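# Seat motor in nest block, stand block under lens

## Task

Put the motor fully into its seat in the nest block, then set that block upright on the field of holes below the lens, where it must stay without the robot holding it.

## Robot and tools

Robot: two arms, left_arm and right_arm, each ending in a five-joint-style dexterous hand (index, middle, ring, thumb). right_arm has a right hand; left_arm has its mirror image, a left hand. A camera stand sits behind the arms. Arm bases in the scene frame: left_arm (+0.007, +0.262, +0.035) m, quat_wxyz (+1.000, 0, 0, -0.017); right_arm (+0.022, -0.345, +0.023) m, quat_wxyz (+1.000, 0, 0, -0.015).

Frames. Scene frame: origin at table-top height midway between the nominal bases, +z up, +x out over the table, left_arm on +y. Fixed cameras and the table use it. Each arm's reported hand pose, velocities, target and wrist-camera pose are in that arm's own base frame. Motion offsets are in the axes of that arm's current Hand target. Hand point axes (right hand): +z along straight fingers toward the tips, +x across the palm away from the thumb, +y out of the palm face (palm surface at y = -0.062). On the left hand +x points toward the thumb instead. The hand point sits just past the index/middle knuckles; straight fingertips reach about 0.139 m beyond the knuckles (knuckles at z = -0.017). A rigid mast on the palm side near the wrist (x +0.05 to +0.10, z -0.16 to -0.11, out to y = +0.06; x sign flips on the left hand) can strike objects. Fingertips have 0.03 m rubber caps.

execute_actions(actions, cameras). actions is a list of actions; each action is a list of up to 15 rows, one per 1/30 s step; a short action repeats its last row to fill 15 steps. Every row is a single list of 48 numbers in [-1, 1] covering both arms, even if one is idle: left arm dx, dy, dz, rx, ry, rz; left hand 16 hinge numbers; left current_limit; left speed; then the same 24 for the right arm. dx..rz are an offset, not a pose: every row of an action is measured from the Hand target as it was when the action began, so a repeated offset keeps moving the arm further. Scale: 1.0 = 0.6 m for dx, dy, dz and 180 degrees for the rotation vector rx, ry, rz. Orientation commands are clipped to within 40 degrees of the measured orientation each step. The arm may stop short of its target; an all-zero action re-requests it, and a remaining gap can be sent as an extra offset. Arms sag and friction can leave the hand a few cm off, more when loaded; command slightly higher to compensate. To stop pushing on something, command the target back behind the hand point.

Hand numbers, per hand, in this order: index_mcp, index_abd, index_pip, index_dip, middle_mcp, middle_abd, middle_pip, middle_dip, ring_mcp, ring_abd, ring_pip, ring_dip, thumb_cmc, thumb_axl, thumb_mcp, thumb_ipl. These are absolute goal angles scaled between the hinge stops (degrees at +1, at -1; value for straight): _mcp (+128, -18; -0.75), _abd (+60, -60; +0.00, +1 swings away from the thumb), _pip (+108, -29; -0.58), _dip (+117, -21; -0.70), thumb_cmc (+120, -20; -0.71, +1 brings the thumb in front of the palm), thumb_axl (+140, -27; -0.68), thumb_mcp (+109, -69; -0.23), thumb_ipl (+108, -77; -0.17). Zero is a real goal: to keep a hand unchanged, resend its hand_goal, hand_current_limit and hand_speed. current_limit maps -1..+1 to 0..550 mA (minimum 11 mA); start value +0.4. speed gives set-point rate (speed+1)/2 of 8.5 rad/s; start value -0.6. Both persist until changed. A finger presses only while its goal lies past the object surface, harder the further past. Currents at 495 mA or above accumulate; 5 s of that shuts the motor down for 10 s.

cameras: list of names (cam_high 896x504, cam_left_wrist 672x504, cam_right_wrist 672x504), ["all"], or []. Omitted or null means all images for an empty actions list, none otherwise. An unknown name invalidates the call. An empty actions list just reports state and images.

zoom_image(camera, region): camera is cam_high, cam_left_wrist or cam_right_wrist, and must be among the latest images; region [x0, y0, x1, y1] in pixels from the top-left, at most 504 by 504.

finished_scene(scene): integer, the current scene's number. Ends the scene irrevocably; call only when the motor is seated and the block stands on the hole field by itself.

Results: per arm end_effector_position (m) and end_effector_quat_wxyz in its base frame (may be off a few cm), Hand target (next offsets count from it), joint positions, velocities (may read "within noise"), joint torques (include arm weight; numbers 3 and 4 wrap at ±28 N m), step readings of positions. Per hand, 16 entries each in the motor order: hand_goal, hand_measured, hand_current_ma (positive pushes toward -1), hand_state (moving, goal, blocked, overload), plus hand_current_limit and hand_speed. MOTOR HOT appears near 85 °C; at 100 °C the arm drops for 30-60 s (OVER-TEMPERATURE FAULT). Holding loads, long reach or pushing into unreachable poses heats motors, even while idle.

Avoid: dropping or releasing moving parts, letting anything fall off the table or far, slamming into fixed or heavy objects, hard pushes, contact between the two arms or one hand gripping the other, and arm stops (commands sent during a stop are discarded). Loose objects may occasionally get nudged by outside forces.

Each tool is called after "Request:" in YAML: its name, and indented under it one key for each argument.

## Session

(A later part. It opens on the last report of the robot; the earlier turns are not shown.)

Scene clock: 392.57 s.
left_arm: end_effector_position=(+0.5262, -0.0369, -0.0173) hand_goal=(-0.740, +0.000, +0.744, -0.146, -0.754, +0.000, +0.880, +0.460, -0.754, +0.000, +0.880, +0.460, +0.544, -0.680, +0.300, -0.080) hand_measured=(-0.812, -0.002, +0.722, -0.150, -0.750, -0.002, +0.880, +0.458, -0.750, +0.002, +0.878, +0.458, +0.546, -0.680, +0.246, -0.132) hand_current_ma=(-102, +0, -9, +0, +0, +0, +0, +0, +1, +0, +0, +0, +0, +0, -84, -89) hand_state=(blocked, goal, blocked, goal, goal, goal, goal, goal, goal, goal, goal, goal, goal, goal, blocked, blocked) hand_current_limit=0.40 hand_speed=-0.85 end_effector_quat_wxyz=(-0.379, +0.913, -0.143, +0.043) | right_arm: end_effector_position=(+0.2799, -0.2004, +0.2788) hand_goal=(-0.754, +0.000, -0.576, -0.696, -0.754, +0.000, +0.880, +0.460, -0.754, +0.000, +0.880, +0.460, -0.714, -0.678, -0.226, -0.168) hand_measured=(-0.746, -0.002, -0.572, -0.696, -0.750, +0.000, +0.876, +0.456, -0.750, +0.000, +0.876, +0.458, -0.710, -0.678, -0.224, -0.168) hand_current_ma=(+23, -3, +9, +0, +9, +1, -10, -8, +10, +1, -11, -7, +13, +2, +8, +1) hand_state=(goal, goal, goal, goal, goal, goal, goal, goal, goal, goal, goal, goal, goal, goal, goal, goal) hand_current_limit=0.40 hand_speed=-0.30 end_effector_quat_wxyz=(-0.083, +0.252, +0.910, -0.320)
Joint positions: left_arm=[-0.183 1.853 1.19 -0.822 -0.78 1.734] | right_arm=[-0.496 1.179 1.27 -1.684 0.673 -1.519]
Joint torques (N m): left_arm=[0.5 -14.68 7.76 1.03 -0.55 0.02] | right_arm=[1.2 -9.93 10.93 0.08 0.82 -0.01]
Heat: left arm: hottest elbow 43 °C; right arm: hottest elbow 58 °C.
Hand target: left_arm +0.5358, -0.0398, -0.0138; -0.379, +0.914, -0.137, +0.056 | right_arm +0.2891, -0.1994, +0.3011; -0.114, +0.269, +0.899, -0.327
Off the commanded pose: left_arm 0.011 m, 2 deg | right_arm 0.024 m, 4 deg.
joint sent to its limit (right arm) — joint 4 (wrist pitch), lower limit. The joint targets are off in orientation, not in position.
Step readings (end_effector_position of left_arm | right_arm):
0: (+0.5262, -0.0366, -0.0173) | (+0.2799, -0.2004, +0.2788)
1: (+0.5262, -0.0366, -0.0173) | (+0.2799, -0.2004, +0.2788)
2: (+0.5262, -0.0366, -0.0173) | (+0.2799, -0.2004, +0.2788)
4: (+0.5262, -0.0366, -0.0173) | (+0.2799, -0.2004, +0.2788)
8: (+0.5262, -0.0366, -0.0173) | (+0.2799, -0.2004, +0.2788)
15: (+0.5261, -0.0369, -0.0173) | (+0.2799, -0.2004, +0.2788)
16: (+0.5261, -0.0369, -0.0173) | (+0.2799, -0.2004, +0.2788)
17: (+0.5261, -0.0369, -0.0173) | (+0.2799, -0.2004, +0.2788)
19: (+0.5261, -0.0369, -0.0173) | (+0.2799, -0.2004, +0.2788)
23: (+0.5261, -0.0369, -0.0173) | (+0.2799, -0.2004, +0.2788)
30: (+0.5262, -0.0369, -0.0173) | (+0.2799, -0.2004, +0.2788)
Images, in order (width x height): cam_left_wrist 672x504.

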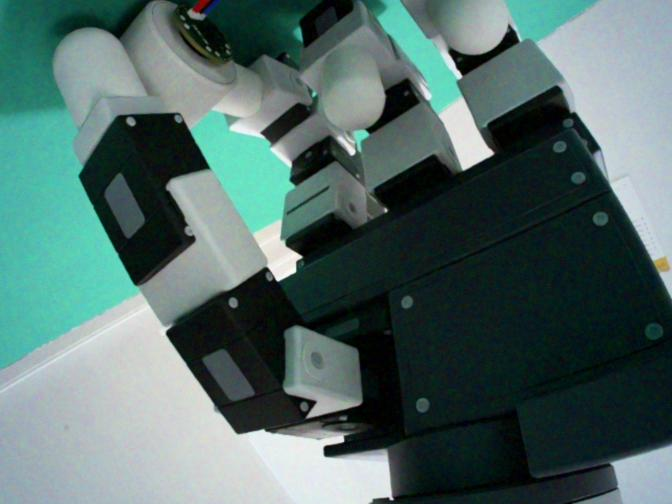

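Request:
execute_actions:
  actions:
    - [[0,0,0,0,0,0,-0.66,0,0.76,-0.145,-0.754,0,0.88,0.46,-0.754,0,0.88,0.46,0.545,-0.68,0.32,0.02,0.5,-0.8,0,0,0,0,0,0,-0.754,0,-0.576,-0.696,-0.754,0,0.88,0.46,-0.754,0,0.88,0.46,-0.714,-0.678,-0.226,-0.168,0.4,-0.3]]
    - [[0,-0.04,-0.04,0,0,0,-0.65,0,0.76,-0.145,-0.754,0,0.88,0.46,-0.754,0,0.88,0.46,0.545,-0.68,0.33,0.03,0.5,-0.8,0,0,0,0,0,0,-0.754,0,-0.576,-0.696,-0.754,0,0.88,0.46,-0.754,0,0.88,0.46,-0.714,-0.678,-0.226,-0.168,0.4,-0.3]]
  cameras: ["cam_left_wrist"]

Request:
zoom_image:
  camera: "cam_left_wrist"
  region: [0, 0, 300, 200]

Scene clock: 395.53 s.
left_arm: end_effector_position=(+0.5138, -0.0347, -0.0146) hand_goal=(-0.650, +0.000, +0.760, -0.146, -0.754, +0.000, +0.880, +0.460, -0.754, +0.000, +0.880, +0.460, +0.544, -0.680, +0.330, +0.030) hand_measured=(-0.812, +0.000, +0.704, -0.166, -0.750, -0.002, +0.880, +0.458, -0.750, +0.002, +0.878, +0.458, +0.554, -0.676, +0.224, -0.060) hand_current_ma=(-413, +0, -58, -8, +0, +0, +0, +0, +1, +0, +0, +0, +3, +1, -302, -239) hand_state=(blocked, goal, blocked, goal, goal, goal, goal, goal, goal, goal, goal, goal, goal, goal, blocked, blocked) hand_current_limit=0.50 hand_speed=-0.80 end_effector_quat_wxyz=(-0.380, +0.912, -0.151, +0.022) | right_arm: end_effector_position=(+0.2799, -0.2004, +0.2788) hand_goal=(-0.754, +0.000, -0.576, -0.696, -0.754, +0.000, +0.880, +0.460, -0.754, +0.000, +0.880, +0.460, -0.714, -0.678, -0.226, -0.168) hand_measured=(-0.746, -0.002, -0.572, -0.696, -0.750, +0.000, +0.876, +0.456, -0.750, +0.000, +0.876, +0.458, -0.710, -0.678, -0.224, -0.168) hand_current_ma=(+23, -3, +9, +0, +9, +1, -10, -8, +10, +1, -11, -7, +13, +2, +8, +1) hand_state=(goal, goal, goal, goal, goal, goal, goal, goal, goal, goal, goal, goal, goal, goal, goal, goal) hand_current_limit=0.40 hand_speed=-0.30 end_effector_quat_wxyz=(-0.083, +0.252, +0.910, -0.320)
Joint positions: left_arm=[-0.183 1.846 1.191 -0.878 -0.779 1.732] | right_arm=[-0.496 1.179 1.27 -1.684 0.673 -1.519]
Joint torques (N m): left_arm=[0.62 -17.79 9.65 -0.01 -0.57 0.05] | right_arm=[1.2 -9.93 10.96 0.09 0.82 -0.01]
Heat: left arm: hottest elbow 43 °C; right arm: hottest elbow 58 °C.
Hand target: left_arm +0.5358, -0.0398, +0.0200; -0.379, +0.913, -0.137, +0.056 | right_arm +0.2891, -0.1994, +0.3011; -0.114, +0.269, +0.899, -0.327
Off the commanded pose: left_arm 0.041 m, 4 deg | right_arm 0.024 m, 4 deg.
joint sent to its limit (right arm) — joint 4 (wrist pitch), lower limit. The joint targets are off in orientation, not in position.
Step readings (end_effector_position of left_arm | right_arm):
0: (+0.5262, -0.0369, -0.0173) | (+0.2799, -0.2004, +0.2788)
1: (+0.5262, -0.0369, -0.0173) | (+0.2799, -0.2004, +0.2788)
2: (+0.5262, -0.0369, -0.0173) | (+0.2799, -0.2004, +0.2788)
4: (+0.5263, -0.0369, -0.0173) | (+0.2799, -0.2004, +0.2788)
8: (+0.5265, -0.0370, -0.0173) | (+0.2799, -0.2004, +0.2788)
15: (+0.5265, -0.0370, -0.0173) | (+0.2799, -0.2004, +0.2788)
16: (+0.5248, -0.0366, -0.0171) | (+0.2799, -0.2004, +0.2788)
17: (+0.5225, -0.0362, -0.0166) | (+0.2799, -0.2004, +0.2788)
19: (+0.5170, -0.0353, -0.0153) | (+0.2799, -0.2004, +0.2788)
23: (+0.5141, -0.0347, -0.0146) | (+0.2799, -0.2004, +0.2788)
30: (+0.5138, -0.0347, -0.0146) | (+0.2799, -0.2004, +0.2788)
Images, in order (width x height): cam_left_wrist 672x504.

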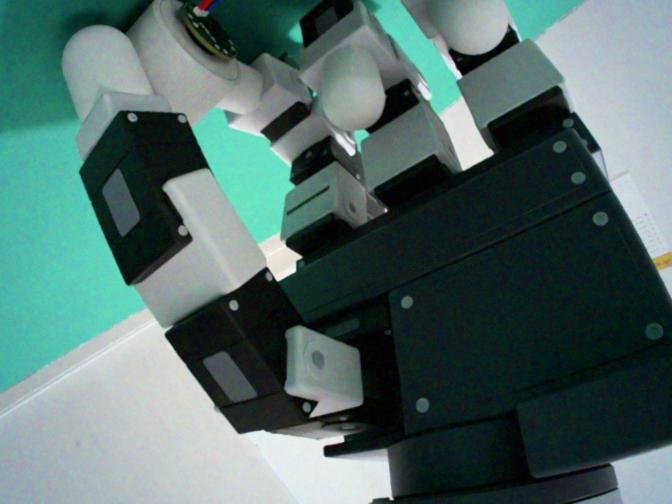

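Scaled by 1.680 from the camera's 672x504 image, which has a finer 960x720 frame.

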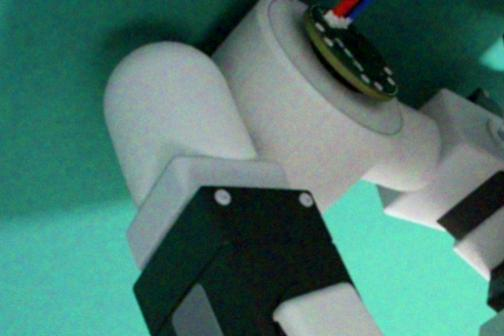

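Request:
execute_actions:
  actions:
    - [[0,-0.06,-0.06,0,0,0,-0.65,0,0.76,-0.145,-0.754,0,0.88,0.46,-0.754,0,0.88,0.46,0.545,-0.68,0.33,0.03,0.5,-0.8,0,0,0,0,0,0,-0.754,0,-0.576,-0.696,-0.754,0,0.88,0.46,-0.754,0,0.88,0.46,-0.714,-0.678,-0.226,-0.168,0.4,-0.3]]
    - [[0,-0.09,-0.09,0,0,0,-0.65,0,0.76,-0.145,-0.754,0,0.88,0.46,-0.754,0,0.88,0.46,0.545,-0.68,0.33,0.03,0.5,-0.8,0,0,0,0,0,0,-0.754,0,-0.576,-0.696,-0.754,0,0.88,0.46,-0.754,0,0.88,0.46,-0.714,-0.678,-0.226,-0.168,0.4,-0.3]]
  cameras: ["cam_left_wrist","cam_high"]

Request:
zoom_image:
  camera: "cam_left_wrist"
  region: [0, 0, 300, 200]

Request:
zoom_image:
  camera: "cam_high"
  region: [455, 290, 555, 380]

Scene clock: 398.60 s.
left_arm: end_effector_position=(+0.5208, -0.0365, +0.1228) hand_goal=(-0.650, +0.000, +0.760, -0.146, -0.754, +0.000, +0.880, +0.460, -0.754, +0.000, +0.880, +0.460, +0.544, -0.680, +0.330, +0.030) hand_measured=(-0.812, +0.000, +0.698, -0.168, -0.750, -0.002, +0.880, +0.458, -0.750, +0.002, +0.878, +0.458, +0.556, -0.674, +0.224, -0.056) hand_current_ma=(-412, +0, -68, -11, +1, +0, +0, +0, +1, +0, +0, +0, +4, +1, -302, -222) hand_state=(blocked, goal, blocked, blocked, goal, goal, goal, goal, goal, goal, goal, goal, goal, goal, blocked, blocked) hand_current_limit=0.50 hand_speed=-0.80 end_effector_quat_wxyz=(-0.378, +0.913, -0.148, +0.032) | right_arm: end_effector_position=(+0.2799, -0.2004, +0.2788) hand_goal=(-0.754, +0.000, -0.576, -0.696, -0.754, +0.000, +0.880, +0.460, -0.754, +0.000, +0.880, +0.460, -0.714, -0.678, -0.226, -0.168) hand_measured=(-0.746, -0.002, -0.572, -0.696, -0.750, +0.000, +0.876, +0.456, -0.750, +0.000, +0.876, +0.458, -0.710, -0.678, -0.224, -0.168) hand_current_ma=(+23, -3, +9, +0, +9, +1, -10, -8, +10, +1, -11, -7, +13, +2, +8, +1) hand_state=(goal, goal, goal, goal, goal, goal, goal, goal, goal, goal, goal, goal, goal, goal, goal, goal) hand_current_limit=0.40 hand_speed=-0.30 end_effector_quat_wxyz=(-0.083, +0.252, +0.910, -0.320)
Joint positions: left_arm=[-0.183 1.682 1.367 -1.195 -0.777 1.734] | right_arm=[-0.496 1.179 1.27 -1.684 0.673 -1.519]
Joint torques (N m): left_arm=[0.5 -14.74 11.55 0.09 -0.65 0.01] | right_arm=[1.26 -9.99 10.92 0.08 0.82 -0.01]
Heat: left arm: hottest elbow 44 °C; right arm: hottest elbow 58 °C.
Hand target: left_arm +0.5360, -0.0400, +0.1474; -0.379, +0.914, -0.137, +0.056 | right_arm +0.2891, -0.1994, +0.3011; -0.114, +0.269, +0.899, -0.327
Off the commanded pose: left_arm 0.029 m, 3 deg | right_arm 0.024 m, 4 deg.
joint sent to its limit (right arm) — joint 4 (wrist pitch), lower limit. The joint targets are off in orientation, not in position.
Step readings (end_effector_position of left_arm | right_arm):
0: (+0.5138, -0.0347, -0.0146) | (+0.2799, -0.2004, +0.2788)
1: (+0.5117, -0.0346, -0.0127) | (+0.2799, -0.2004, +0.2788)
2: (+0.5077, -0.0344, -0.0100) | (+0.2799, -0.2004, +0.2788)
4: (+0.5002, -0.0330, +0.0017) | (+0.2799, -0.2004, +0.2788)
8: (+0.5031, -0.0336, +0.0282) | (+0.2799, -0.2004, +0.2788)
15: (+0.5164, -0.0358, +0.0446) | (+0.2799, -0.2004, +0.2788)
16: (+0.5137, -0.0356, +0.0469) | (+0.2799, -0.2004, +0.2788)
17: (+0.5085, -0.0352, +0.0508) | (+0.2799, -0.2004, +0.2788)
19: (+0.5016, -0.0339, +0.0667) | (+0.2799, -0.2004, +0.2788)
23: (+0.5099, -0.0349, +0.1023) | (+0.2799, -0.2004, +0.2788)
30: (+0.5214, -0.0366, +0.1229) | (+0.2799, -0.2004, +0.2788)
Images, in order (width x height): cam_high 896x504, cam_left_wrist 672x504.

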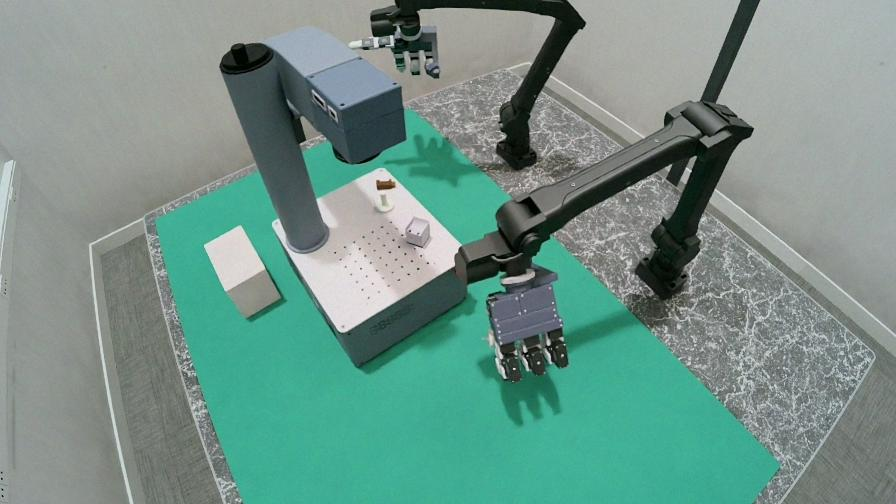

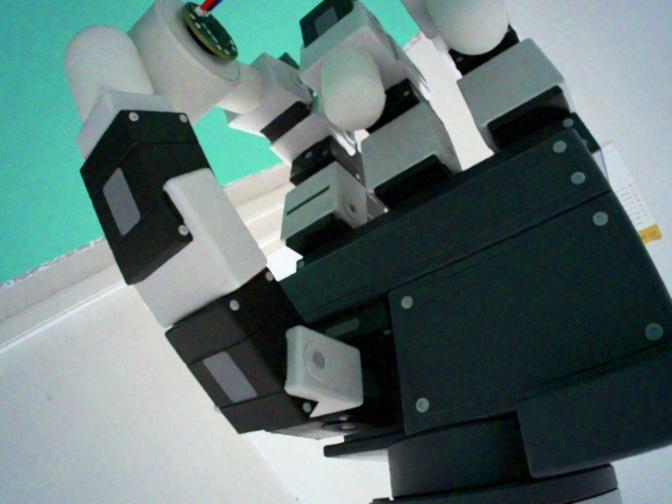

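Scaled by 1.680 from the camera's 672x504 image, which has a finer 960x720 frame.

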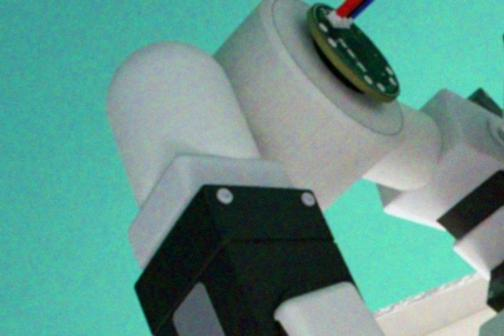

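Scaled by 5.040 from the camera's 896x504 image, which has a finer 1280x720 frame.

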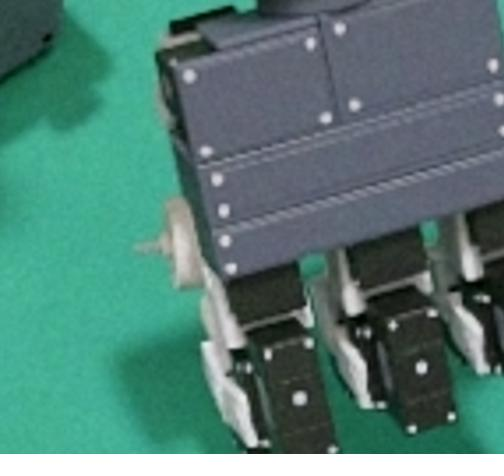

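Request:
execute_actions:
  actions:
    - [[0,-0.0943,-0.0943,0,0,0,-0.65,0,0.76,-0.145,-0.754,0,0.88,0.46,-0.754,0,0.88,0.46,0.545,-0.68,0.33,0.03,0.5,-0.8,0,0,0,0,0,0,-0.754,0,-0.576,-0.696,-0.754,0,0.88,0.46,-0.754,0,0.88,0.46,-0.714,-0.678,-0.226,-0.168,0.4,-0.3]]
    - [[0,-0.1,-0.1,0,0,0,-0.65,0,0.76,-0.145,-0.754,0,0.88,0.46,-0.754,0,0.88,0.46,0.545,-0.68,0.33,0.03,0.5,-0.8,0,0,0,0,0,0,-0.754,0,-0.576,-0.696,-0.754,0,0.88,0.46,-0.754,0,0.88,0.46,-0.714,-0.678,-0.226,-0.168,0.4,-0.3]]
    - [[0.0494,0.0941,-0.0941,0,0.0432,0.0432,-0.65,0,0.76,-0.145,-0.754,0,0.88,0.46,-0.754,0,0.88,0.46,0.545,-0.68,0.33,0.03,0.5,-0.8,0,0,0,0,0,0,-0.754,0,-0.576,-0.696,-0.754,0,0.88,0.46,-0.754,0,0.88,0.46,-0.714,-0.678,-0.226,-0.168,0.4,-0.3]]
  cameras: ["cam_left_wrist","cam_high"]

Scene clock: 406.30 s.
left_arm: end_effector_position=(+0.5250, -0.1178, +0.2833) hand_goal=(-0.650, +0.000, +0.760, -0.146, -0.754, +0.000, +0.880, +0.460, -0.754, +0.000, +0.880, +0.460, +0.544, -0.680, +0.330, +0.030) hand_measured=(-0.810, +0.000, +0.694, -0.170, -0.750, -0.002, +0.880, +0.458, -0.750, +0.002, +0.878, +0.458, +0.558, -0.672, +0.224, -0.050) hand_current_ma=(-413, +0, -77, -13, +0, +0, +0, +0, +1, +0, +0, +0, +5, +2, -302, -197) hand_state=(blocked, goal, blocked, blocked, goal, goal, goal, goal, goal, goal, goal, goal, goal, goal, blocked, blocked) hand_current_limit=0.50 hand_speed=-0.80 end_effector_quat_wxyz=(-0.374, +0.896, -0.235, +0.056) | right_arm: end_effector_position=(+0.2799, -0.2004, +0.2788) hand_goal=(-0.754, +0.000, -0.576, -0.696, -0.754, +0.000, +0.880, +0.460, -0.754, +0.000, +0.880, +0.460, -0.714, -0.678, -0.226, -0.168) hand_measured=(-0.746, -0.002, -0.572, -0.696, -0.750, +0.000, +0.876, +0.456, -0.750, +0.000, +0.876, +0.458, -0.710, -0.678, -0.224, -0.168) hand_current_ma=(+23, -3, +9, +0, +9, +1, -10, -8, +10, +1, -11, -7, +13, +2, +8, +1) hand_state=(goal, goal, goal, goal, goal, goal, goal, goal, goal, goal, goal, goal, goal, goal, goal, goal) hand_current_limit=0.40 hand_speed=-0.30 end_effector_quat_wxyz=(-0.083, +0.252, +0.910, -0.320)
Joint positions: left_arm=[-0.328 1.684 1.797 -1.61 -0.772 1.785] | right_arm=[-0.496 1.179 1.27 -1.684 0.673 -1.519]
Joint torques (N m): left_arm=[0.26 -14.45 13.39 0.87 -0.67 0.13] | right_arm=[1.2 -9.93 10.96 0.06 0.82 0]
Heat: left arm: hottest elbow 44 °C; right arm: hottest elbow 58 °C.
Hand target: left_arm +0.5412, -0.1252, +0.3122; -0.372, +0.896, -0.224, +0.092 | right_arm +0.2891, -0.1994, +0.3011; -0.114, +0.269, +0.899, -0.327
Off the commanded pose: left_arm 0.034 m, 4 deg | right_arm 0.024 m, 4 deg.
joint sent to its limit (right arm) — joint 4 (wrist pitch), lower limit. The joint targets are off in orientation, not in position.
Step readings (end_effector_position of left_arm | right_arm):
0: (+0.5208, -0.0365, +0.1228) | (+0.2799, -0.2004, +0.2788)
1: (+0.5186, -0.0364, +0.1259) | (+0.2799, -0.2004, +0.2788)
2: (+0.5133, -0.0362, +0.1317) | (+0.2799, -0.2004, +0.2788)
4: (+0.5084, -0.0353, +0.1485) | (+0.2799, -0.2004, +0.2788)
8: (+0.5197, -0.0365, +0.1858) | (+0.2799, -0.2004, +0.2788)
15: (+0.5246, -0.0372, +0.2001) | (+0.2799, -0.2004, +0.2788)
16: (+0.5220, -0.0372, +0.2040) | (+0.2799, -0.2004, +0.2788)
17: (+0.5174, -0.0373, +0.2112) | (+0.2799, -0.2004, +0.2788)
19: (+0.5148, -0.0367, +0.2327) | (+0.2799, -0.2004, +0.2788)
23: (+0.5280, -0.0379, +0.2781) | (+0.2799, -0.2004, +0.2788)
30: (+0.5292, -0.0379, +0.2898) | (+0.2799, -0.2004, +0.2788)
31: (+0.5287, -0.0430, +0.2897) | (+0.2799, -0.2004, +0.2788)
32: (+0.5284, -0.0482, +0.2901) | (+0.2799, -0.2004, +0.2788)
34: (+0.5263, -0.0751, +0.2898) | (+0.2799, -0.2004, +0.2788)
38: (+0.5196, -0.1313, +0.2871) | (+0.2799, -0.2004, +0.2788)
45: (+0.5223, -0.1299, +0.2831) | (+0.2799, -0.2004, +0.2788)
Images, in order (width x height): cam_high 896x504, cam_left_wrist 672x504.

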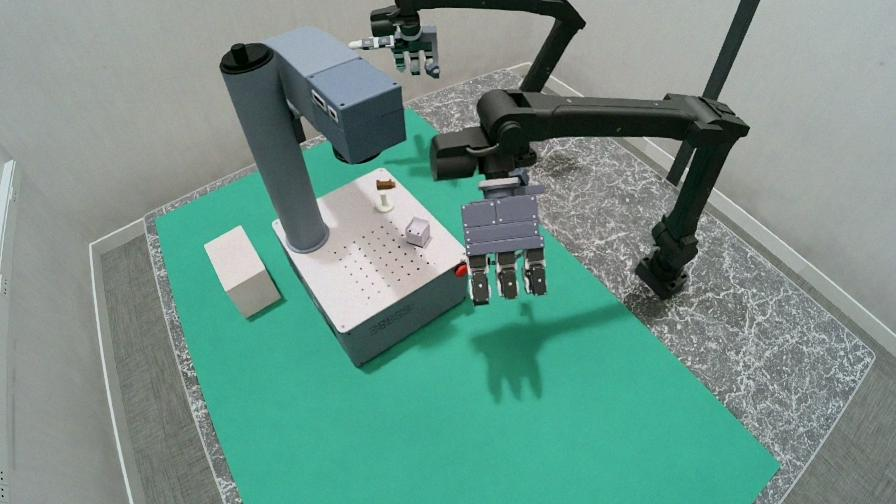

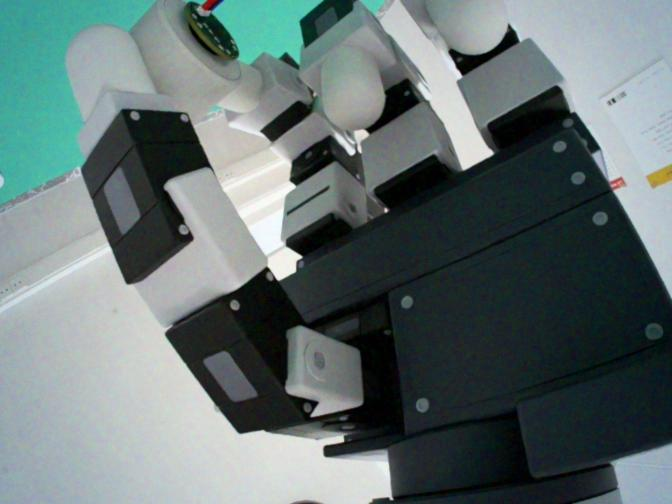

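Request:
execute_actions:
  actions:
    - [[0.0753,0.0969,-0.0733,0,0.0432,0.0432,-0.65,0,0.76,-0.145,-0.754,0,0.88,0.46,-0.754,0,0.88,0.46,0.545,-0.68,0.33,0.03,0.5,-0.8,0,0,0,0,0,0,-0.754,0,-0.576,-0.696,-0.754,0,0.88,0.46,-0.754,0,0.88,0.46,-0.714,-0.678,-0.226,-0.168,0.4,-0.3]]
    - [[0.0959,0.0843,-0.0607,0,0.0432,0.0432,-0.65,0,0.76,-0.145,-0.754,0,0.88,0.46,-0.754,0,0.88,0.46,0.545,-0.68,0.33,0.03,0.5,-0.8,0,0,0,0,0,0,-0.754,0,-0.576,-0.696,-0.754,0,0.88,0.46,-0.754,0,0.88,0.46,-0.714,-0.678,-0.226,-0.168,0.4,-0.3]]
  cameras: ["cam_left_wrist","cam_high"]

Request:
zoom_image:
  camera: "cam_high"
  region: [390, 160, 490, 250]

Scene clock: 409.13 s.
left_arm: end_effector_position=(+0.5399, -0.2862, +0.2570) hand_goal=(-0.650, +0.000, +0.760, -0.146, -0.754, +0.000, +0.880, +0.460, -0.754, +0.000, +0.880, +0.460, +0.544, -0.680, +0.330, +0.030) hand_measured=(-0.810, +0.000, +0.694, -0.170, -0.750, -0.002, +0.880, +0.458, -0.750, +0.002, +0.878, +0.458, +0.564, -0.668, +0.224, -0.050) hand_current_ma=(-412, +0, -79, -13, +0, +0, +0, +0, +0, +0, +0, +0, +10, +5, -302, -191) hand_state=(blocked, goal, blocked, blocked, goal, goal, goal, goal, goal, goal, goal, goal, blocked, goal, blocked, blocked) hand_current_limit=0.50 hand_speed=-0.80 end_effector_quat_wxyz=(-0.351, +0.836, -0.404, +0.123) | right_arm: end_effector_position=(+0.2799, -0.2004, +0.2788) hand_goal=(-0.754, +0.000, -0.576, -0.696, -0.754, +0.000, +0.880, +0.460, -0.754, +0.000, +0.880, +0.460, -0.714, -0.678, -0.226, -0.168) hand_measured=(-0.746, -0.002, -0.572, -0.696, -0.750, +0.000, +0.876, +0.456, -0.750, +0.000, +0.876, +0.458, -0.710, -0.678, -0.224, -0.168) hand_current_ma=(+23, -3, +9, +0, +9, +1, -10, -8, +10, +1, -11, -7, +13, +2, +8, +1) hand_state=(goal, goal, goal, goal, goal, goal, goal, goal, goal, goal, goal, goal, goal, goal, goal, goal) hand_current_limit=0.40 hand_speed=-0.30 end_effector_quat_wxyz=(-0.083, +0.252, +0.910, -0.320)
Joint positions: left_arm=[-0.573 1.843 1.943 -1.47 -0.74 1.977] | right_arm=[-0.496 1.179 1.27 -1.684 0.673 -1.519]
Joint torques (N m): left_arm=[0.44 -17.67 13.45 0.98 -0.64 0.11] | right_arm=[1.2 -10.05 10.96 0.08 0.82 0]
Heat: left arm: hottest elbow 45 °C; right arm: hottest elbow 58 °C.
Hand target: left_arm +0.5531, -0.2942, +0.2917; -0.347, +0.837, -0.391, +0.161 | right_arm +0.2891, -0.1994, +0.3011; -0.114, +0.269, +0.899, -0.327
Off the commanded pose: left_arm 0.038 m, 5 deg | right_arm 0.024 m, 4 deg.
joint sent to its limit (right arm) — joint 4 (wrist pitch), lower limit. The joint targets are off in orientation, not in position.
Step readings (end_effector_position of left_arm | right_arm):
0: (+0.5250, -0.1178, +0.2833) | (+0.2799, -0.2004, +0.2788)
1: (+0.5248, -0.1236, +0.2828) | (+0.2799, -0.2004, +0.2788)
2: (+0.5272, -0.1281, +0.2833) | (+0.2799, -0.2004, +0.2788)
4: (+0.5303, -0.1573, +0.2830) | (+0.2799, -0.2004, +0.2788)
8: (+0.5273, -0.2121, +0.2776) | (+0.2799, -0.2004, +0.2788)
15: (+0.5289, -0.2149, +0.2686) | (+0.2799, -0.2004, +0.2788)
16: (+0.5295, -0.2173, +0.2690) | (+0.2799, -0.2004, +0.2788)
17: (+0.5337, -0.2189, +0.2707) | (+0.2799, -0.2004, +0.2788)
19: (+0.5416, -0.2405, +0.2731) | (+0.2799, -0.2004, +0.2788)
23: (+0.5388, -0.2856, +0.2687) | (+0.2799, -0.2004, +0.2788)
30: (+0.5340, -0.2980, +0.2569) | (+0.2799, -0.2004, +0.2788)
Images, in order (width x height): cam_high 896x504, cam_left_wrist 672x504.

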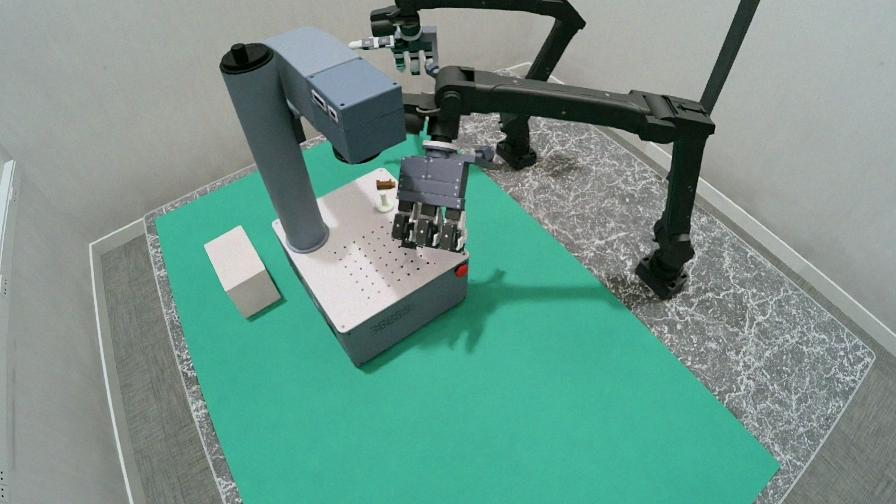

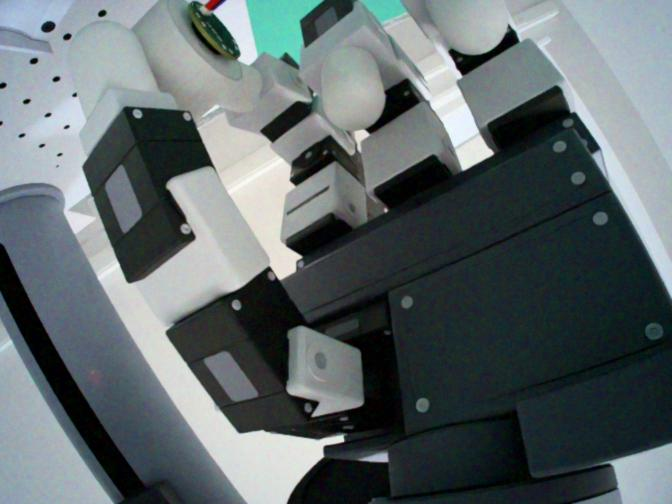

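Scaled by 5.040 from the camera's 896x504 image, which has a finer 1280x720 frame.

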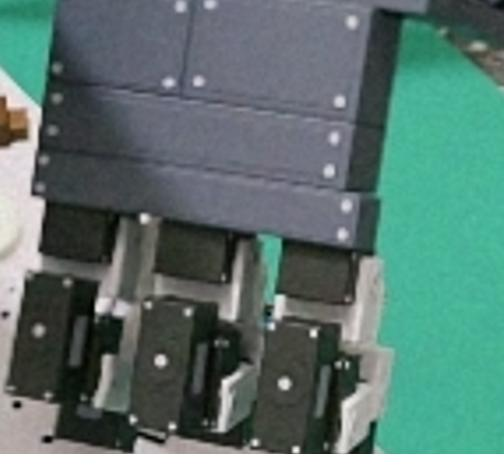

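Request:
zoom_image:
  camera: "cam_high"
  region: [370, 180, 450, 260]

Request:
zoom_image:
  camera: "cam_left_wrist"
  region: [0, 0, 300, 200]

Scaled by 6.300 from the camera's 896x504 image, which has a finer 1280x720 frame.

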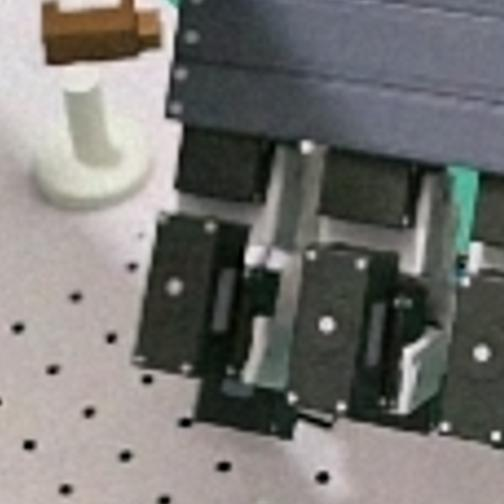

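Scaled by 1.680 from the camera's 672x504 image, which has a finer 960x720 frame.

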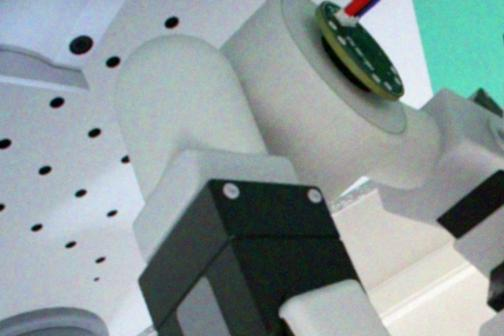

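Request:
execute_actions:
  actions:
    - [[0,0,0,0,0,0,-0.65,0,0.76,-0.145,-0.754,0,0.88,0.46,-0.754,0,0.88,0.46,0.545,-0.68,0.33,0.03,0.5,-0.8,-0.0418,-0.0278,-0.0665,-0.21,0,0,-0.754,0,0.88,0.46,-0.754,0,0.88,0.46,-0.754,0,0.88,0.46,-0.714,-0.678,-0.226,-0.168,0.4,-0.3]]
  cameras: ["cam_right_wrist"]

Scene clock: 442.60 s.
left_arm: end_effector_position=(+0.5399, -0.2862, +0.2570) hand_goal=(-0.650, +0.000, +0.760, -0.146, -0.754, +0.000, +0.880, +0.460, -0.754, +0.000, +0.880, +0.460, +0.544, -0.680, +0.330, +0.030) hand_measured=(-0.810, +0.000, +0.694, -0.170, -0.750, -0.002, +0.880, +0.458, -0.750, +0.002, +0.878, +0.458, +0.564, -0.668, +0.224, -0.050) hand_current_ma=(-412, +0, -79, -13, +0, +0, +0, +0, +0, +0, +0, +0, +10, +5, -302, -191) hand_state=(blocked, goal, blocked, blocked, goal, goal, goal, goal, goal, goal, goal, goal, blocked, goal, blocked, blocked) hand_current_limit=0.50 hand_speed=-0.80 end_effector_quat_wxyz=(-0.351, +0.836, -0.404, +0.123) | right_arm: end_effector_position=(+0.3114, -0.2033, +0.3304) hand_goal=(-0.754, +0.000, +0.880, +0.460, -0.754, +0.000, +0.880, +0.460, -0.754, +0.000, +0.880, +0.460, -0.714, -0.678, -0.226, -0.168) hand_measured=(-0.754, +0.000, +0.872, +0.458, -0.754, +0.000, +0.876, +0.458, -0.754, +0.000, +0.876, +0.458, -0.716, -0.678, -0.222, -0.168) hand_current_ma=(+0, +0, -24, -7, -1, +1, -11, -7, +0, +1, -12, -5, -3, +2, +13, +1) hand_state=(goal, goal, goal, goal, goal, goal, goal, goal, goal, goal, goal, goal, goal, goal, goal, goal) hand_current_limit=0.40 hand_speed=-0.30 end_effector_quat_wxyz=(+0.022, +0.300, +0.953, -0.029)
Joint positions: left_arm=[-0.573 1.843 1.943 -1.47 -0.74 1.977] | right_arm=[-0.801 1.244 1.425 -1.686 0.03 -1.764]
Joint torques (N m): left_arm=[0.62 -17.44 13.56 0.96 -0.59 0.13] | right_arm=[1.26 -9.88 9.99 0.27 -0.06 -0.05]
Heat: left arm: hottest elbow 51 °C; right arm: hottest elbow 58 °C.
Hand target: left_arm +0.5532, -0.2942, +0.2917; -0.347, +0.837, -0.391, +0.161 | right_arm +0.3182, -0.2031, +0.3416; -0.021, +0.291, +0.956, -0.019
Off the commanded pose: left_arm 0.038 m, 5 deg | right_arm 0.013 m, 5 deg.
joint sent to its limit (right arm) — joint 4 (wrist pitch), lower limit. The joint targets are off in orientation, not in position.
Step readings (end_effector_position of left_arm | right_arm):
0: (+0.5399, -0.2862, +0.2570) | (+0.2799, -0.2004, +0.2788)
1: (+0.5399, -0.2862, +0.2570) | (+0.2895, -0.1866, +0.2818)
2: (+0.5399, -0.2862, +0.2570) | (+0.3098, -0.1641, +0.2923)
4: (+0.5399, -0.2862, +0.2570) | (+0.3262, -0.1721, +0.3211)
8: (+0.5399, -0.2862, +0.2570) | (+0.3118, -0.2090, +0.3320)
15: (+0.5399, -0.2862, +0.2570) | (+0.3120, -0.2043, +0.3304)
Images, in order (width x height): cam_right_wrist 672x504.

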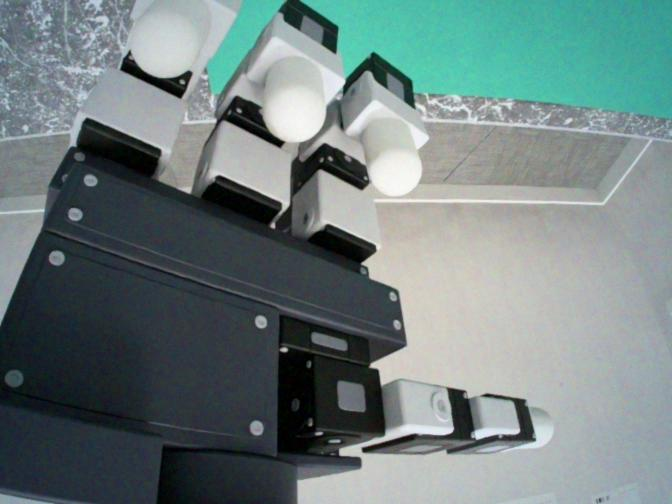

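Request:
execute_actions:
  actions:
    - [[0,0,0,0,0,0,-0.65,0,0.76,-0.145,-0.754,0,0.88,0.46,-0.754,0,0.88,0.46,0.545,-0.68,0.33,0.03,0.5,-0.8,-0.069,0.047,0,0,0,0.21,-0.754,0,0.88,0.46,-0.754,0,0.88,0.46,-0.754,0,0.88,0.46,-0.714,-0.678,-0.226,-0.168,0.4,-0.3]]
    - [[0,0,0,0,0,0,-0.65,0,0.76,-0.145,-0.754,0,0.88,0.46,-0.754,0,0.88,0.46,0.545,-0.68,0.33,0.03,0.5,-0.8,0.0053,0.0896,0,0,0,0.21,-0.754,0,0.88,0.46,-0.754,0,0.88,0.46,-0.754,0,0.88,0.46,-0.714,-0.678,-0.226,-0.168,0.4,-0.3]]
  cameras: ["cam_high"]

Scene clock: 446.80 s.
left_arm: end_effector_position=(+0.5399, -0.2862, +0.2570) hand_goal=(-0.650, +0.000, +0.760, -0.146, -0.754, +0.000, +0.880, +0.460, -0.754, +0.000, +0.880, +0.460, +0.544, -0.680, +0.330, +0.030) hand_measured=(-0.810, +0.000, +0.694, -0.170, -0.750, -0.002, +0.880, +0.458, -0.750, +0.002, +0.878, +0.458, +0.564, -0.668, +0.224, -0.050) hand_current_ma=(-412, +0, -79, -13, +0, +0, +0, +0, +0, +0, +0, +0, +10, +5, -302, -191) hand_state=(blocked, goal, blocked, blocked, goal, goal, goal, goal, goal, goal, goal, goal, blocked, goal, blocked, blocked) hand_current_limit=0.50 hand_speed=-0.80 end_effector_quat_wxyz=(-0.351, +0.836, -0.404, +0.123) | right_arm: end_effector_position=(+0.4121, -0.1774, +0.3203) hand_goal=(-0.754, +0.000, +0.880, +0.460, -0.754, +0.000, +0.880, +0.460, -0.754, +0.000, +0.880, +0.460, -0.714, -0.678, -0.226, -0.168) hand_measured=(-0.756, +0.000, +0.872, +0.458, -0.756, +0.000, +0.876, +0.458, -0.756, +0.000, +0.876, +0.458, -0.716, -0.678, -0.222, -0.168) hand_current_ma=(-6, +0, -22, -6, -7, +1, -11, -6, -7, +1, -12, -5, -3, +2, +13, +1) hand_state=(goal, goal, goal, goal, goal, goal, goal, goal, goal, goal, goal, goal, goal, goal, goal, goal) hand_current_limit=0.40 hand_speed=-0.30 end_effector_quat_wxyz=(+0.021, +0.811, +0.585, -0.011)
Joint positions: left_arm=[-0.573 1.843 1.943 -1.47 -0.74 1.977] | right_arm=[-0.343 1.281 1.417 -1.686 0.041 -0.023]
Joint torques (N m): left_arm=[0.56 -17.44 13.53 1.02 -0.59 0.13] | right_arm=[-0.21 -10.75 10.43 0.25 0.36 0.11]
Heat: left arm: hottest elbow 51 °C; right arm: hottest elbow 58 °C.
Hand target: left_arm +0.5532, -0.2942, +0.2917; -0.347, +0.837, -0.391, +0.161 | right_arm +0.4183, -0.1829, +0.3359; -0.005, +0.816, +0.577, -0.028
Off the commanded pose: left_arm 0.038 m, 5 deg | right_arm 0.018 m, 4 deg.
joint sent to its limit (right arm) — joint 4 (wrist pitch), lower limit. The joint targets are off in orientation, not in position.
Step readings (end_effector_position of left_arm | right_arm):
0: (+0.5399, -0.2862, +0.2570) | (+0.3114, -0.2033, +0.3304)
1: (+0.5399, -0.2862, +0.2570) | (+0.3169, -0.2040, +0.3314)
2: (+0.5399, -0.2862, +0.2570) | (+0.3260, -0.2065, +0.3327)
4: (+0.5399, -0.2862, +0.2570) | (+0.3420, -0.2030, +0.3337)
8: (+0.5399, -0.2862, +0.2570) | (+0.3649, -0.1923, +0.3348)
15: (+0.5399, -0.2862, +0.2570) | (+0.3696, -0.2024, +0.3359)
16: (+0.5399, -0.2862, +0.2570) | (+0.3736, -0.2025, +0.3366)
17: (+0.5399, -0.2862, +0.2570) | (+0.3799, -0.2027, +0.3377)
19: (+0.5399, -0.2862, +0.2570) | (+0.3964, -0.1847, +0.3375)
23: (+0.5399, -0.2862, +0.2570) | (+0.4171, -0.1546, +0.3308)
30: (+0.5399, -0.2862, +0.2570) | (+0.4150, -0.1722, +0.3206)
Images, in order (width x height): cam_high 896x504.

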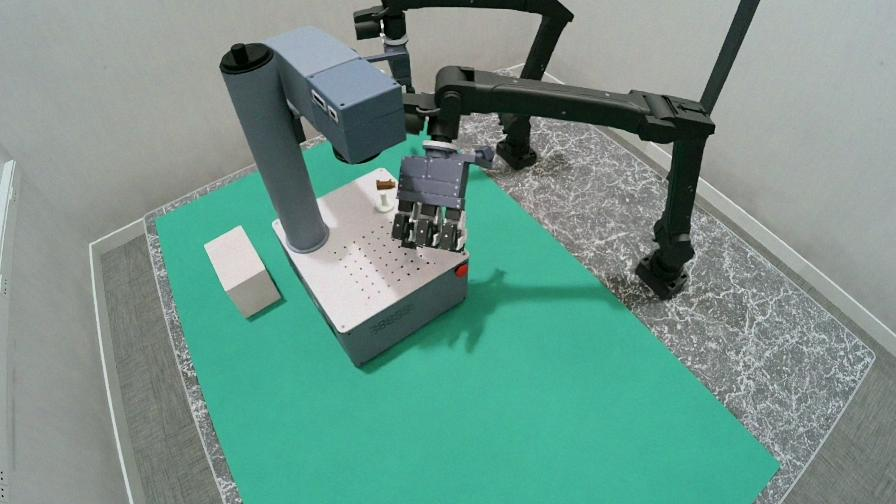

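Request:
execute_actions:
  actions:
    - [[0,0,0,0,0,0,-0.65,0,0.76,-0.145,-0.754,0,0.88,0.46,-0.754,0,0.88,0.46,0.545,-0.68,0.33,0.03,0.5,-0.8,0.0731,0.0574,0,0,0,0.21,-0.754,0,0.88,0.46,-0.754,0,0.88,0.46,-0.754,0,0.88,0.46,-0.714,-0.678,-0.226,-0.168,0.4,-0.3]]
    - [[0,0,0,0,0,0,-0.65,0,0.76,-0.145,-0.754,0,0.88,0.46,-0.754,0,0.88,0.46,0.545,-0.68,0.33,0.03,0.5,-0.8,0.111,-0.0274,0,0,0,0.21,-0.754,0,0.88,0.46,-0.754,0,0.88,0.46,-0.754,0,0.88,0.46,-0.714,-0.678,-0.226,-0.168,0.4,-0.3]]
  cameras: ["cam_high","cam_right_wrist"]

Scene clock: 450.67 s.
left_arm: end_effector_position=(+0.5399, -0.2862, +0.2570) hand_goal=(-0.650, +0.000, +0.760, -0.146, -0.754, +0.000, +0.880, +0.460, -0.754, +0.000, +0.880, +0.460, +0.544, -0.680, +0.330, +0.030) hand_measured=(-0.810, +0.000, +0.694, -0.170, -0.750, -0.002, +0.880, +0.458, -0.750, +0.002, +0.878, +0.458, +0.564, -0.668, +0.224, -0.050) hand_current_ma=(-412, +0, -79, -13, +0, +0, +0, +0, +0, +0, +0, +0, +10, +5, -302, -191) hand_state=(blocked, goal, blocked, blocked, goal, goal, goal, goal, goal, goal, goal, goal, blocked, goal, blocked, blocked) hand_current_limit=0.50 hand_speed=-0.80 end_effector_quat_wxyz=(-0.351, +0.836, -0.404, +0.123) | right_arm: end_effector_position=(+0.4697, -0.1173, +0.3354) hand_goal=(-0.754, +0.000, +0.880, +0.460, -0.754, +0.000, +0.880, +0.460, -0.754, +0.000, +0.880, +0.460, -0.714, -0.678, -0.226, -0.168) hand_measured=(-0.756, +0.000, +0.874, +0.458, -0.758, +0.000, +0.876, +0.458, -0.756, +0.000, +0.876, +0.458, -0.716, -0.678, -0.222, -0.168) hand_current_ma=(-7, +1, -16, -5, -8, +2, -10, -6, -7, +2, -10, -4, -2, +2, +17, +2) hand_state=(goal, goal, goal, goal, goal, goal, goal, goal, goal, goal, goal, goal, goal, goal, goal, goal) hand_current_limit=0.40 hand_speed=-0.30 end_effector_quat_wxyz=(+0.028, +0.998, -0.047, +0.039)
Joint positions: left_arm=[-0.573 1.843 1.943 -1.47 -0.74 1.977] | right_arm=[-0.049 1.617 1.811 -1.686 0.056 1.613]
Joint torques (N m): left_arm=[0.62 -17.38 13.52 0.99 -0.58 0.13] | right_arm=[3.19 -8.76 14.93 0.24 0.33 0.09]
Heat: left arm: hottest elbow 52 °C; right arm: hottest elbow 59 °C.
Hand target: left_arm +0.5532, -0.2942, +0.2917; -0.347, +0.837, -0.391, +0.161 | right_arm +0.5124, -0.1033, +0.3292; +0.013, +0.999, -0.044, -0.025
Off the commanded pose: left_arm 0.038 m, 5 deg | right_arm 0.045 m, 8 deg.
joint sent to its limit (right arm) — joint 4 (wrist pitch), lower limit. The joint targets are off in position and orientation.
Step readings (end_effector_position of left_arm | right_arm):
0: (+0.5399, -0.2862, +0.2570) | (+0.4121, -0.1774, +0.3203)
1: (+0.5399, -0.2862, +0.2570) | (+0.4137, -0.1760, +0.3204)
2: (+0.5399, -0.2862, +0.2570) | (+0.4178, -0.1747, +0.3233)
4: (+0.5399, -0.2862, +0.2570) | (+0.4419, -0.1558, +0.3289)
8: (+0.5399, -0.2862, +0.2570) | (+0.4730, -0.1304, +0.3193)
15: (+0.5399, -0.2862, +0.2570) | (+0.4655, -0.1433, +0.3023)
16: (+0.5399, -0.2862, +0.2570) | (+0.4651, -0.1405, +0.3050)
17: (+0.5399, -0.2862, +0.2570) | (+0.4689, -0.1385, +0.3107)
19: (+0.5399, -0.2862, +0.2570) | (+0.4963, -0.1236, +0.3263)
23: (+0.5399, -0.2862, +0.2570) | (+0.4872, -0.1209, +0.3365)
30: (+0.5399, -0.2862, +0.2570) | (+0.4735, -0.1186, +0.3358)
Images, in order (width x height): cam_high 896x504, cam_right_wrist 672x504.

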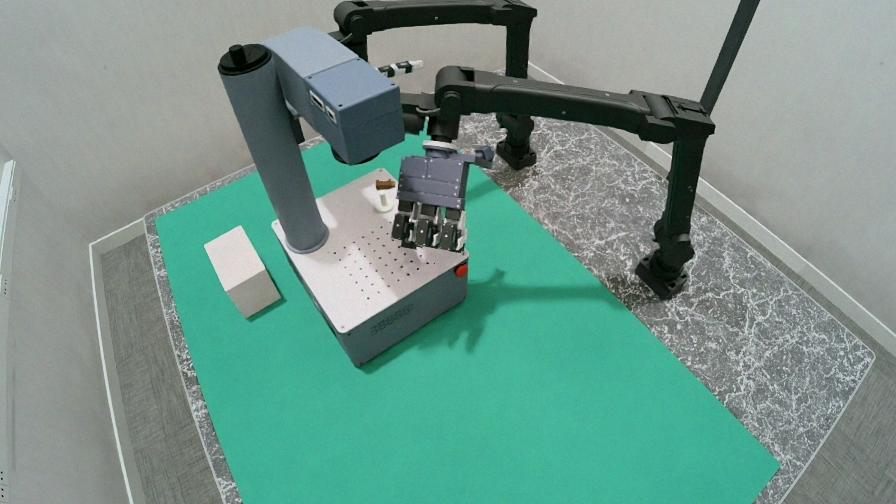

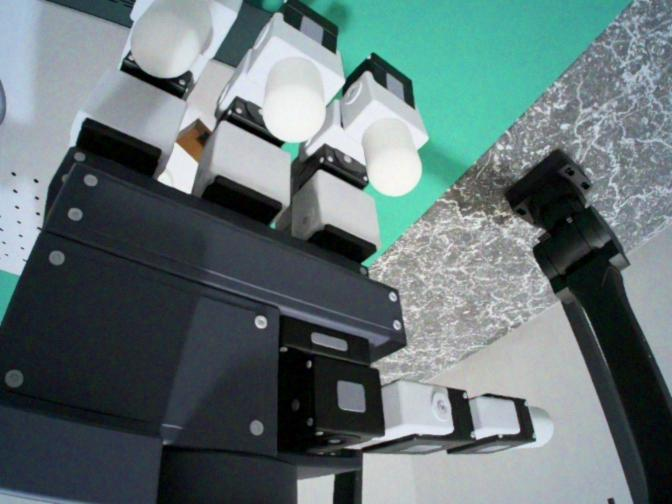

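Request:
execute_actions:
  actions:
    - [[0,0,0,0,0,0,-0.65,0,0.76,-0.145,-0.754,0,0.88,0.46,-0.754,0,0.88,0.46,0.545,-0.68,0.33,0.03,0.5,-0.8,0.0675,-0.1095,0,0,0,0.0745,-0.754,0,0.88,0.46,-0.754,0,0.88,0.46,-0.754,0,0.88,0.46,-0.714,-0.678,-0.226,-0.168,0.4,-0.3]]
  cameras: ["cam_high","cam_right_wrist"]

Scene clock: 454.10 s.
left_arm: end_effector_position=(+0.5399, -0.2862, +0.2570) hand_goal=(-0.650, +0.000, +0.760, -0.146, -0.754, +0.000, +0.880, +0.460, -0.754, +0.000, +0.880, +0.460, +0.544, -0.680, +0.330, +0.030) hand_measured=(-0.810, +0.000, +0.694, -0.170, -0.750, -0.002, +0.880, +0.458, -0.750, +0.002, +0.878, +0.458, +0.564, -0.668, +0.224, -0.050) hand_current_ma=(-412, +0, -79, -13, +0, +0, +0, +0, +0, +0, +0, +0, +10, +5, -302, -191) hand_state=(blocked, goal, blocked, blocked, goal, goal, goal, goal, goal, goal, goal, goal, blocked, goal, blocked, blocked) hand_current_limit=0.50 hand_speed=-0.80 end_effector_quat_wxyz=(-0.351, +0.836, -0.404, +0.123) | right_arm: end_effector_position=(+0.4505, -0.1009, +0.3314) hand_goal=(-0.754, +0.000, +0.880, +0.460, -0.754, +0.000, +0.880, +0.460, -0.754, +0.000, +0.880, +0.460, -0.714, -0.678, -0.226, -0.168) hand_measured=(-0.756, +0.000, +0.874, +0.458, -0.758, +0.000, +0.876, +0.458, -0.758, +0.000, +0.876, +0.458, -0.712, -0.678, -0.222, -0.168) hand_current_ma=(-5, +1, -16, -5, -8, +2, -10, -6, -8, +2, -10, -4, +3, +2, +17, +2) hand_state=(goal, goal, goal, goal, goal, goal, goal, goal, goal, goal, goal, goal, goal, goal, goal, goal) hand_current_limit=0.40 hand_speed=-0.30 end_effector_quat_wxyz=(+0.022, +0.978, -0.205, +0.043)
Joint positions: left_arm=[-0.573 1.843 1.943 -1.47 -0.74 1.977] | right_arm=[-0.043 1.63 1.824 -1.686 0.057 1.938]
Joint torques (N m): left_arm=[0.73 -17.49 13.53 1.02 -0.59 0.13] | right_arm=[11.58 -0.56 23.47 0.18 0.19 0.08]
Heat: left arm: hottest elbow 52 °C; right arm: hottest elbow 61 °C.
Hand target: left_arm +0.5532, -0.2942, +0.2917; -0.347, +0.837, -0.391, +0.161 | right_arm +0.5584, -0.0415, +0.3253; +0.016, +0.987, -0.161, -0.023
Off the commanded pose: left_arm 0.038 m, 5 deg | right_arm 0.123 m, 9 deg.
joint sent to its limit (right arm) — joint 4 (wrist pitch), lower limit. The joint targets are off in position and orientation.
Step readings (end_effector_position of left_arm | right_arm):
0: (+0.5399, -0.2862, +0.2570) | (+0.4697, -0.1173, +0.3354)
1: (+0.5399, -0.2862, +0.2570) | (+0.4698, -0.1146, +0.3343)
2: (+0.5399, -0.2862, +0.2570) | (+0.4670, -0.1119, +0.3331)
4: (+0.5399, -0.2862, +0.2570) | (+0.4628, -0.1090, +0.3327)
8: (+0.5399, -0.2862, +0.2570) | (+0.4558, -0.1048, +0.3321)
15: (+0.5399, -0.2862, +0.2570) | (+0.4517, -0.1018, +0.3316)
Images, in order (width x height): cam_high 896x504, cam_right_wrist 672x504.

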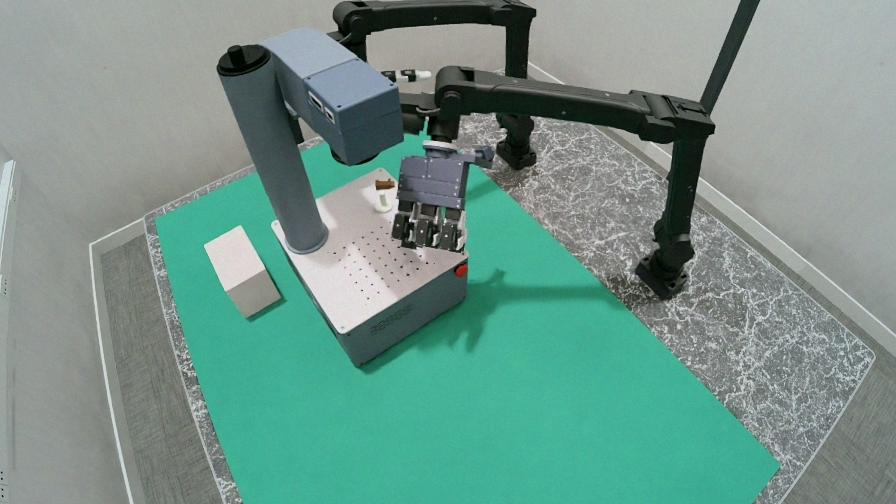

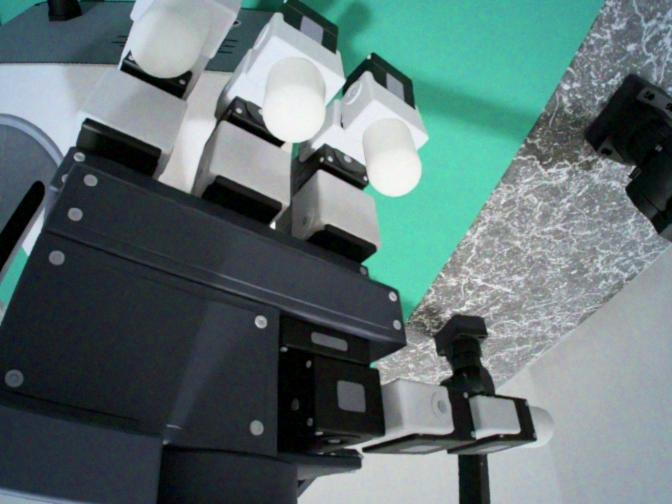

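Request:
execute_actions:
  actions:
    - [[0,0,0,0,0,0,-0.65,0,0.76,-0.145,-0.754,0,0.88,0.46,-0.754,0,0.88,0.46,0.545,-0.68,0.33,0.03,0.5,-0.8,-0.11,0.116,0,0,0,0,-0.754,0,0.88,0.46,-0.754,0,0.88,0.46,-0.754,0,0.88,0.46,-0.714,-0.678,-0.226,-0.168,0.4,-0.3],[0,0,0,0,0,0,-0.65,0,0.76,-0.145,-0.754,0,0.88,0.46,-0.754,0,0.88,0.46,0.545,-0.68,0.33,0.03,0.5,-0.8,-0.2207,0.2322,0,0,0,0,-0.754,0,0.88,0.46,-0.754,0,0.88,0.46,-0.754,0,0.88,0.46,-0.714,-0.678,-0.226,-0.168,0.4,-0.3]]
  cameras: ["all"]

Scene clock: 468.67 s.
left_arm: end_effector_position=(+0.5399, -0.2862, +0.2570) hand_goal=(-0.650, +0.000, +0.760, -0.146, -0.754, +0.000, +0.880, +0.460, -0.754, +0.000, +0.880, +0.460, +0.544, -0.680, +0.330, +0.030) hand_measured=(-0.810, +0.000, +0.694, -0.170, -0.750, -0.002, +0.880, +0.458, -0.750, +0.002, +0.878, +0.458, +0.564, -0.668, +0.224, -0.050) hand_current_ma=(-412, +0, -79, -13, +0, +0, +0, +0, +0, +0, +0, +0, +10, +5, -302, -191) hand_state=(blocked, goal, blocked, blocked, goal, goal, goal, goal, goal, goal, goal, goal, blocked, goal, blocked, blocked) hand_current_limit=0.50 hand_speed=-0.80 end_effector_quat_wxyz=(-0.351, +0.836, -0.404, +0.123) | right_arm: end_effector_position=(+0.3871, -0.1297, +0.3378) hand_goal=(-0.754, +0.000, +0.880, +0.460, -0.754, +0.000, +0.880, +0.460, -0.754, +0.000, +0.880, +0.460, -0.714, -0.678, -0.226, -0.168) hand_measured=(-0.756, +0.000, +0.874, +0.458, -0.758, +0.000, +0.876, +0.458, -0.758, +0.000, +0.876, +0.458, -0.714, -0.678, -0.222, -0.168) hand_current_ma=(-8, +1, -15, -5, -9, +2, -9, -6, -8, +2, -10, -4, -2, +2, +16, +2) hand_state=(goal, goal, goal, goal, goal, goal, goal, goal, goal, goal, goal, goal, goal, goal, goal, goal) hand_current_limit=0.40 hand_speed=-0.30 end_effector_quat_wxyz=(+0.023, +0.986, -0.161, +0.034)
Joint positions: left_arm=[-0.573 1.843 1.943 -1.47 -0.74 1.977] | right_arm=[-0.108 1.459 1.641 -1.686 0.05 1.786]
Joint torques (N m): left_arm=[0.56 -17.44 13.56 0.99 -0.6 0.12] | right_arm=[-0.09 -13.45 7.75 0.16 0.33 -0.05]
Heat: left arm: hottest elbow 53 °C; right arm: hottest elbow 69 °C.
Hand target: left_arm +0.5532, -0.2942, +0.2917; -0.347, +0.837, -0.391, +0.161 | right_arm +0.3889, -0.1315, +0.3362; +0.016, +0.987, -0.161, -0.023
Off the commanded pose: left_arm 0.038 m, 5 deg | right_arm 0.003 m, 7 deg.
joint sent to its limit (right arm) — joint 4 (wrist pitch), lower limit. The joint targets are off in orientation, not in position.
Step readings (end_effector_position of left_arm | right_arm):
0: (+0.5399, -0.2862, +0.2570) | (+0.4505, -0.1009, +0.3314)
1: (+0.5399, -0.2862, +0.2570) | (+0.4476, -0.1025, +0.3328)
2: (+0.5399, -0.2862, +0.2570) | (+0.4403, -0.1061, +0.3295)
4: (+0.5399, -0.2862, +0.2570) | (+0.4204, -0.1104, +0.3225)
8: (+0.5399, -0.2862, +0.2570) | (+0.3910, -0.1241, +0.3274)
15: (+0.5399, -0.2862, +0.2570) | (+0.3863, -0.1293, +0.3382)

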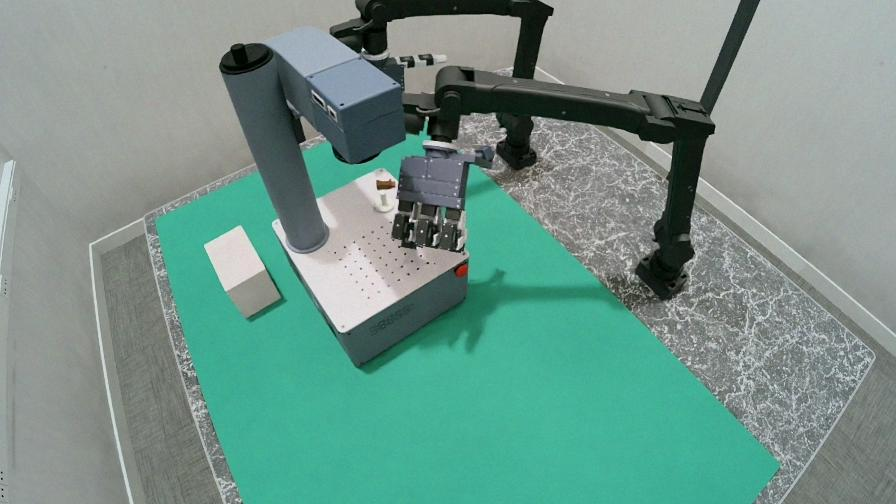

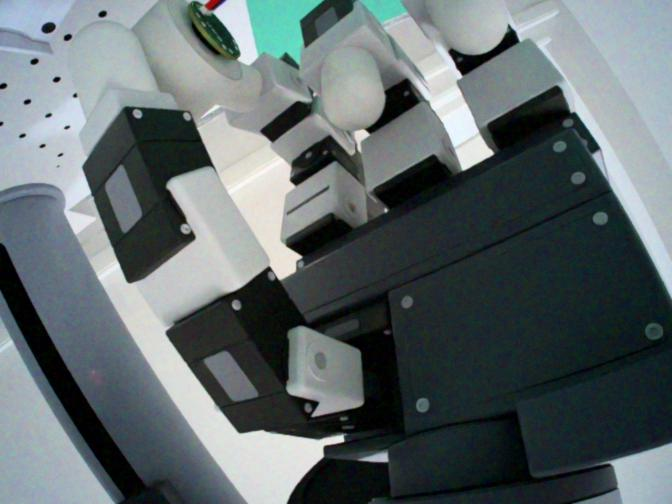

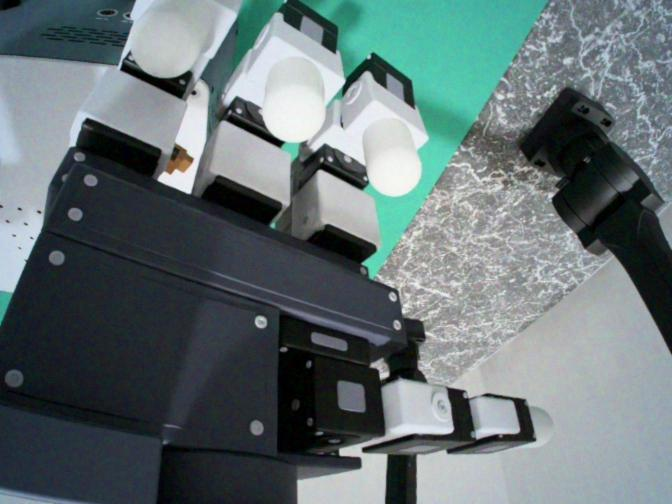

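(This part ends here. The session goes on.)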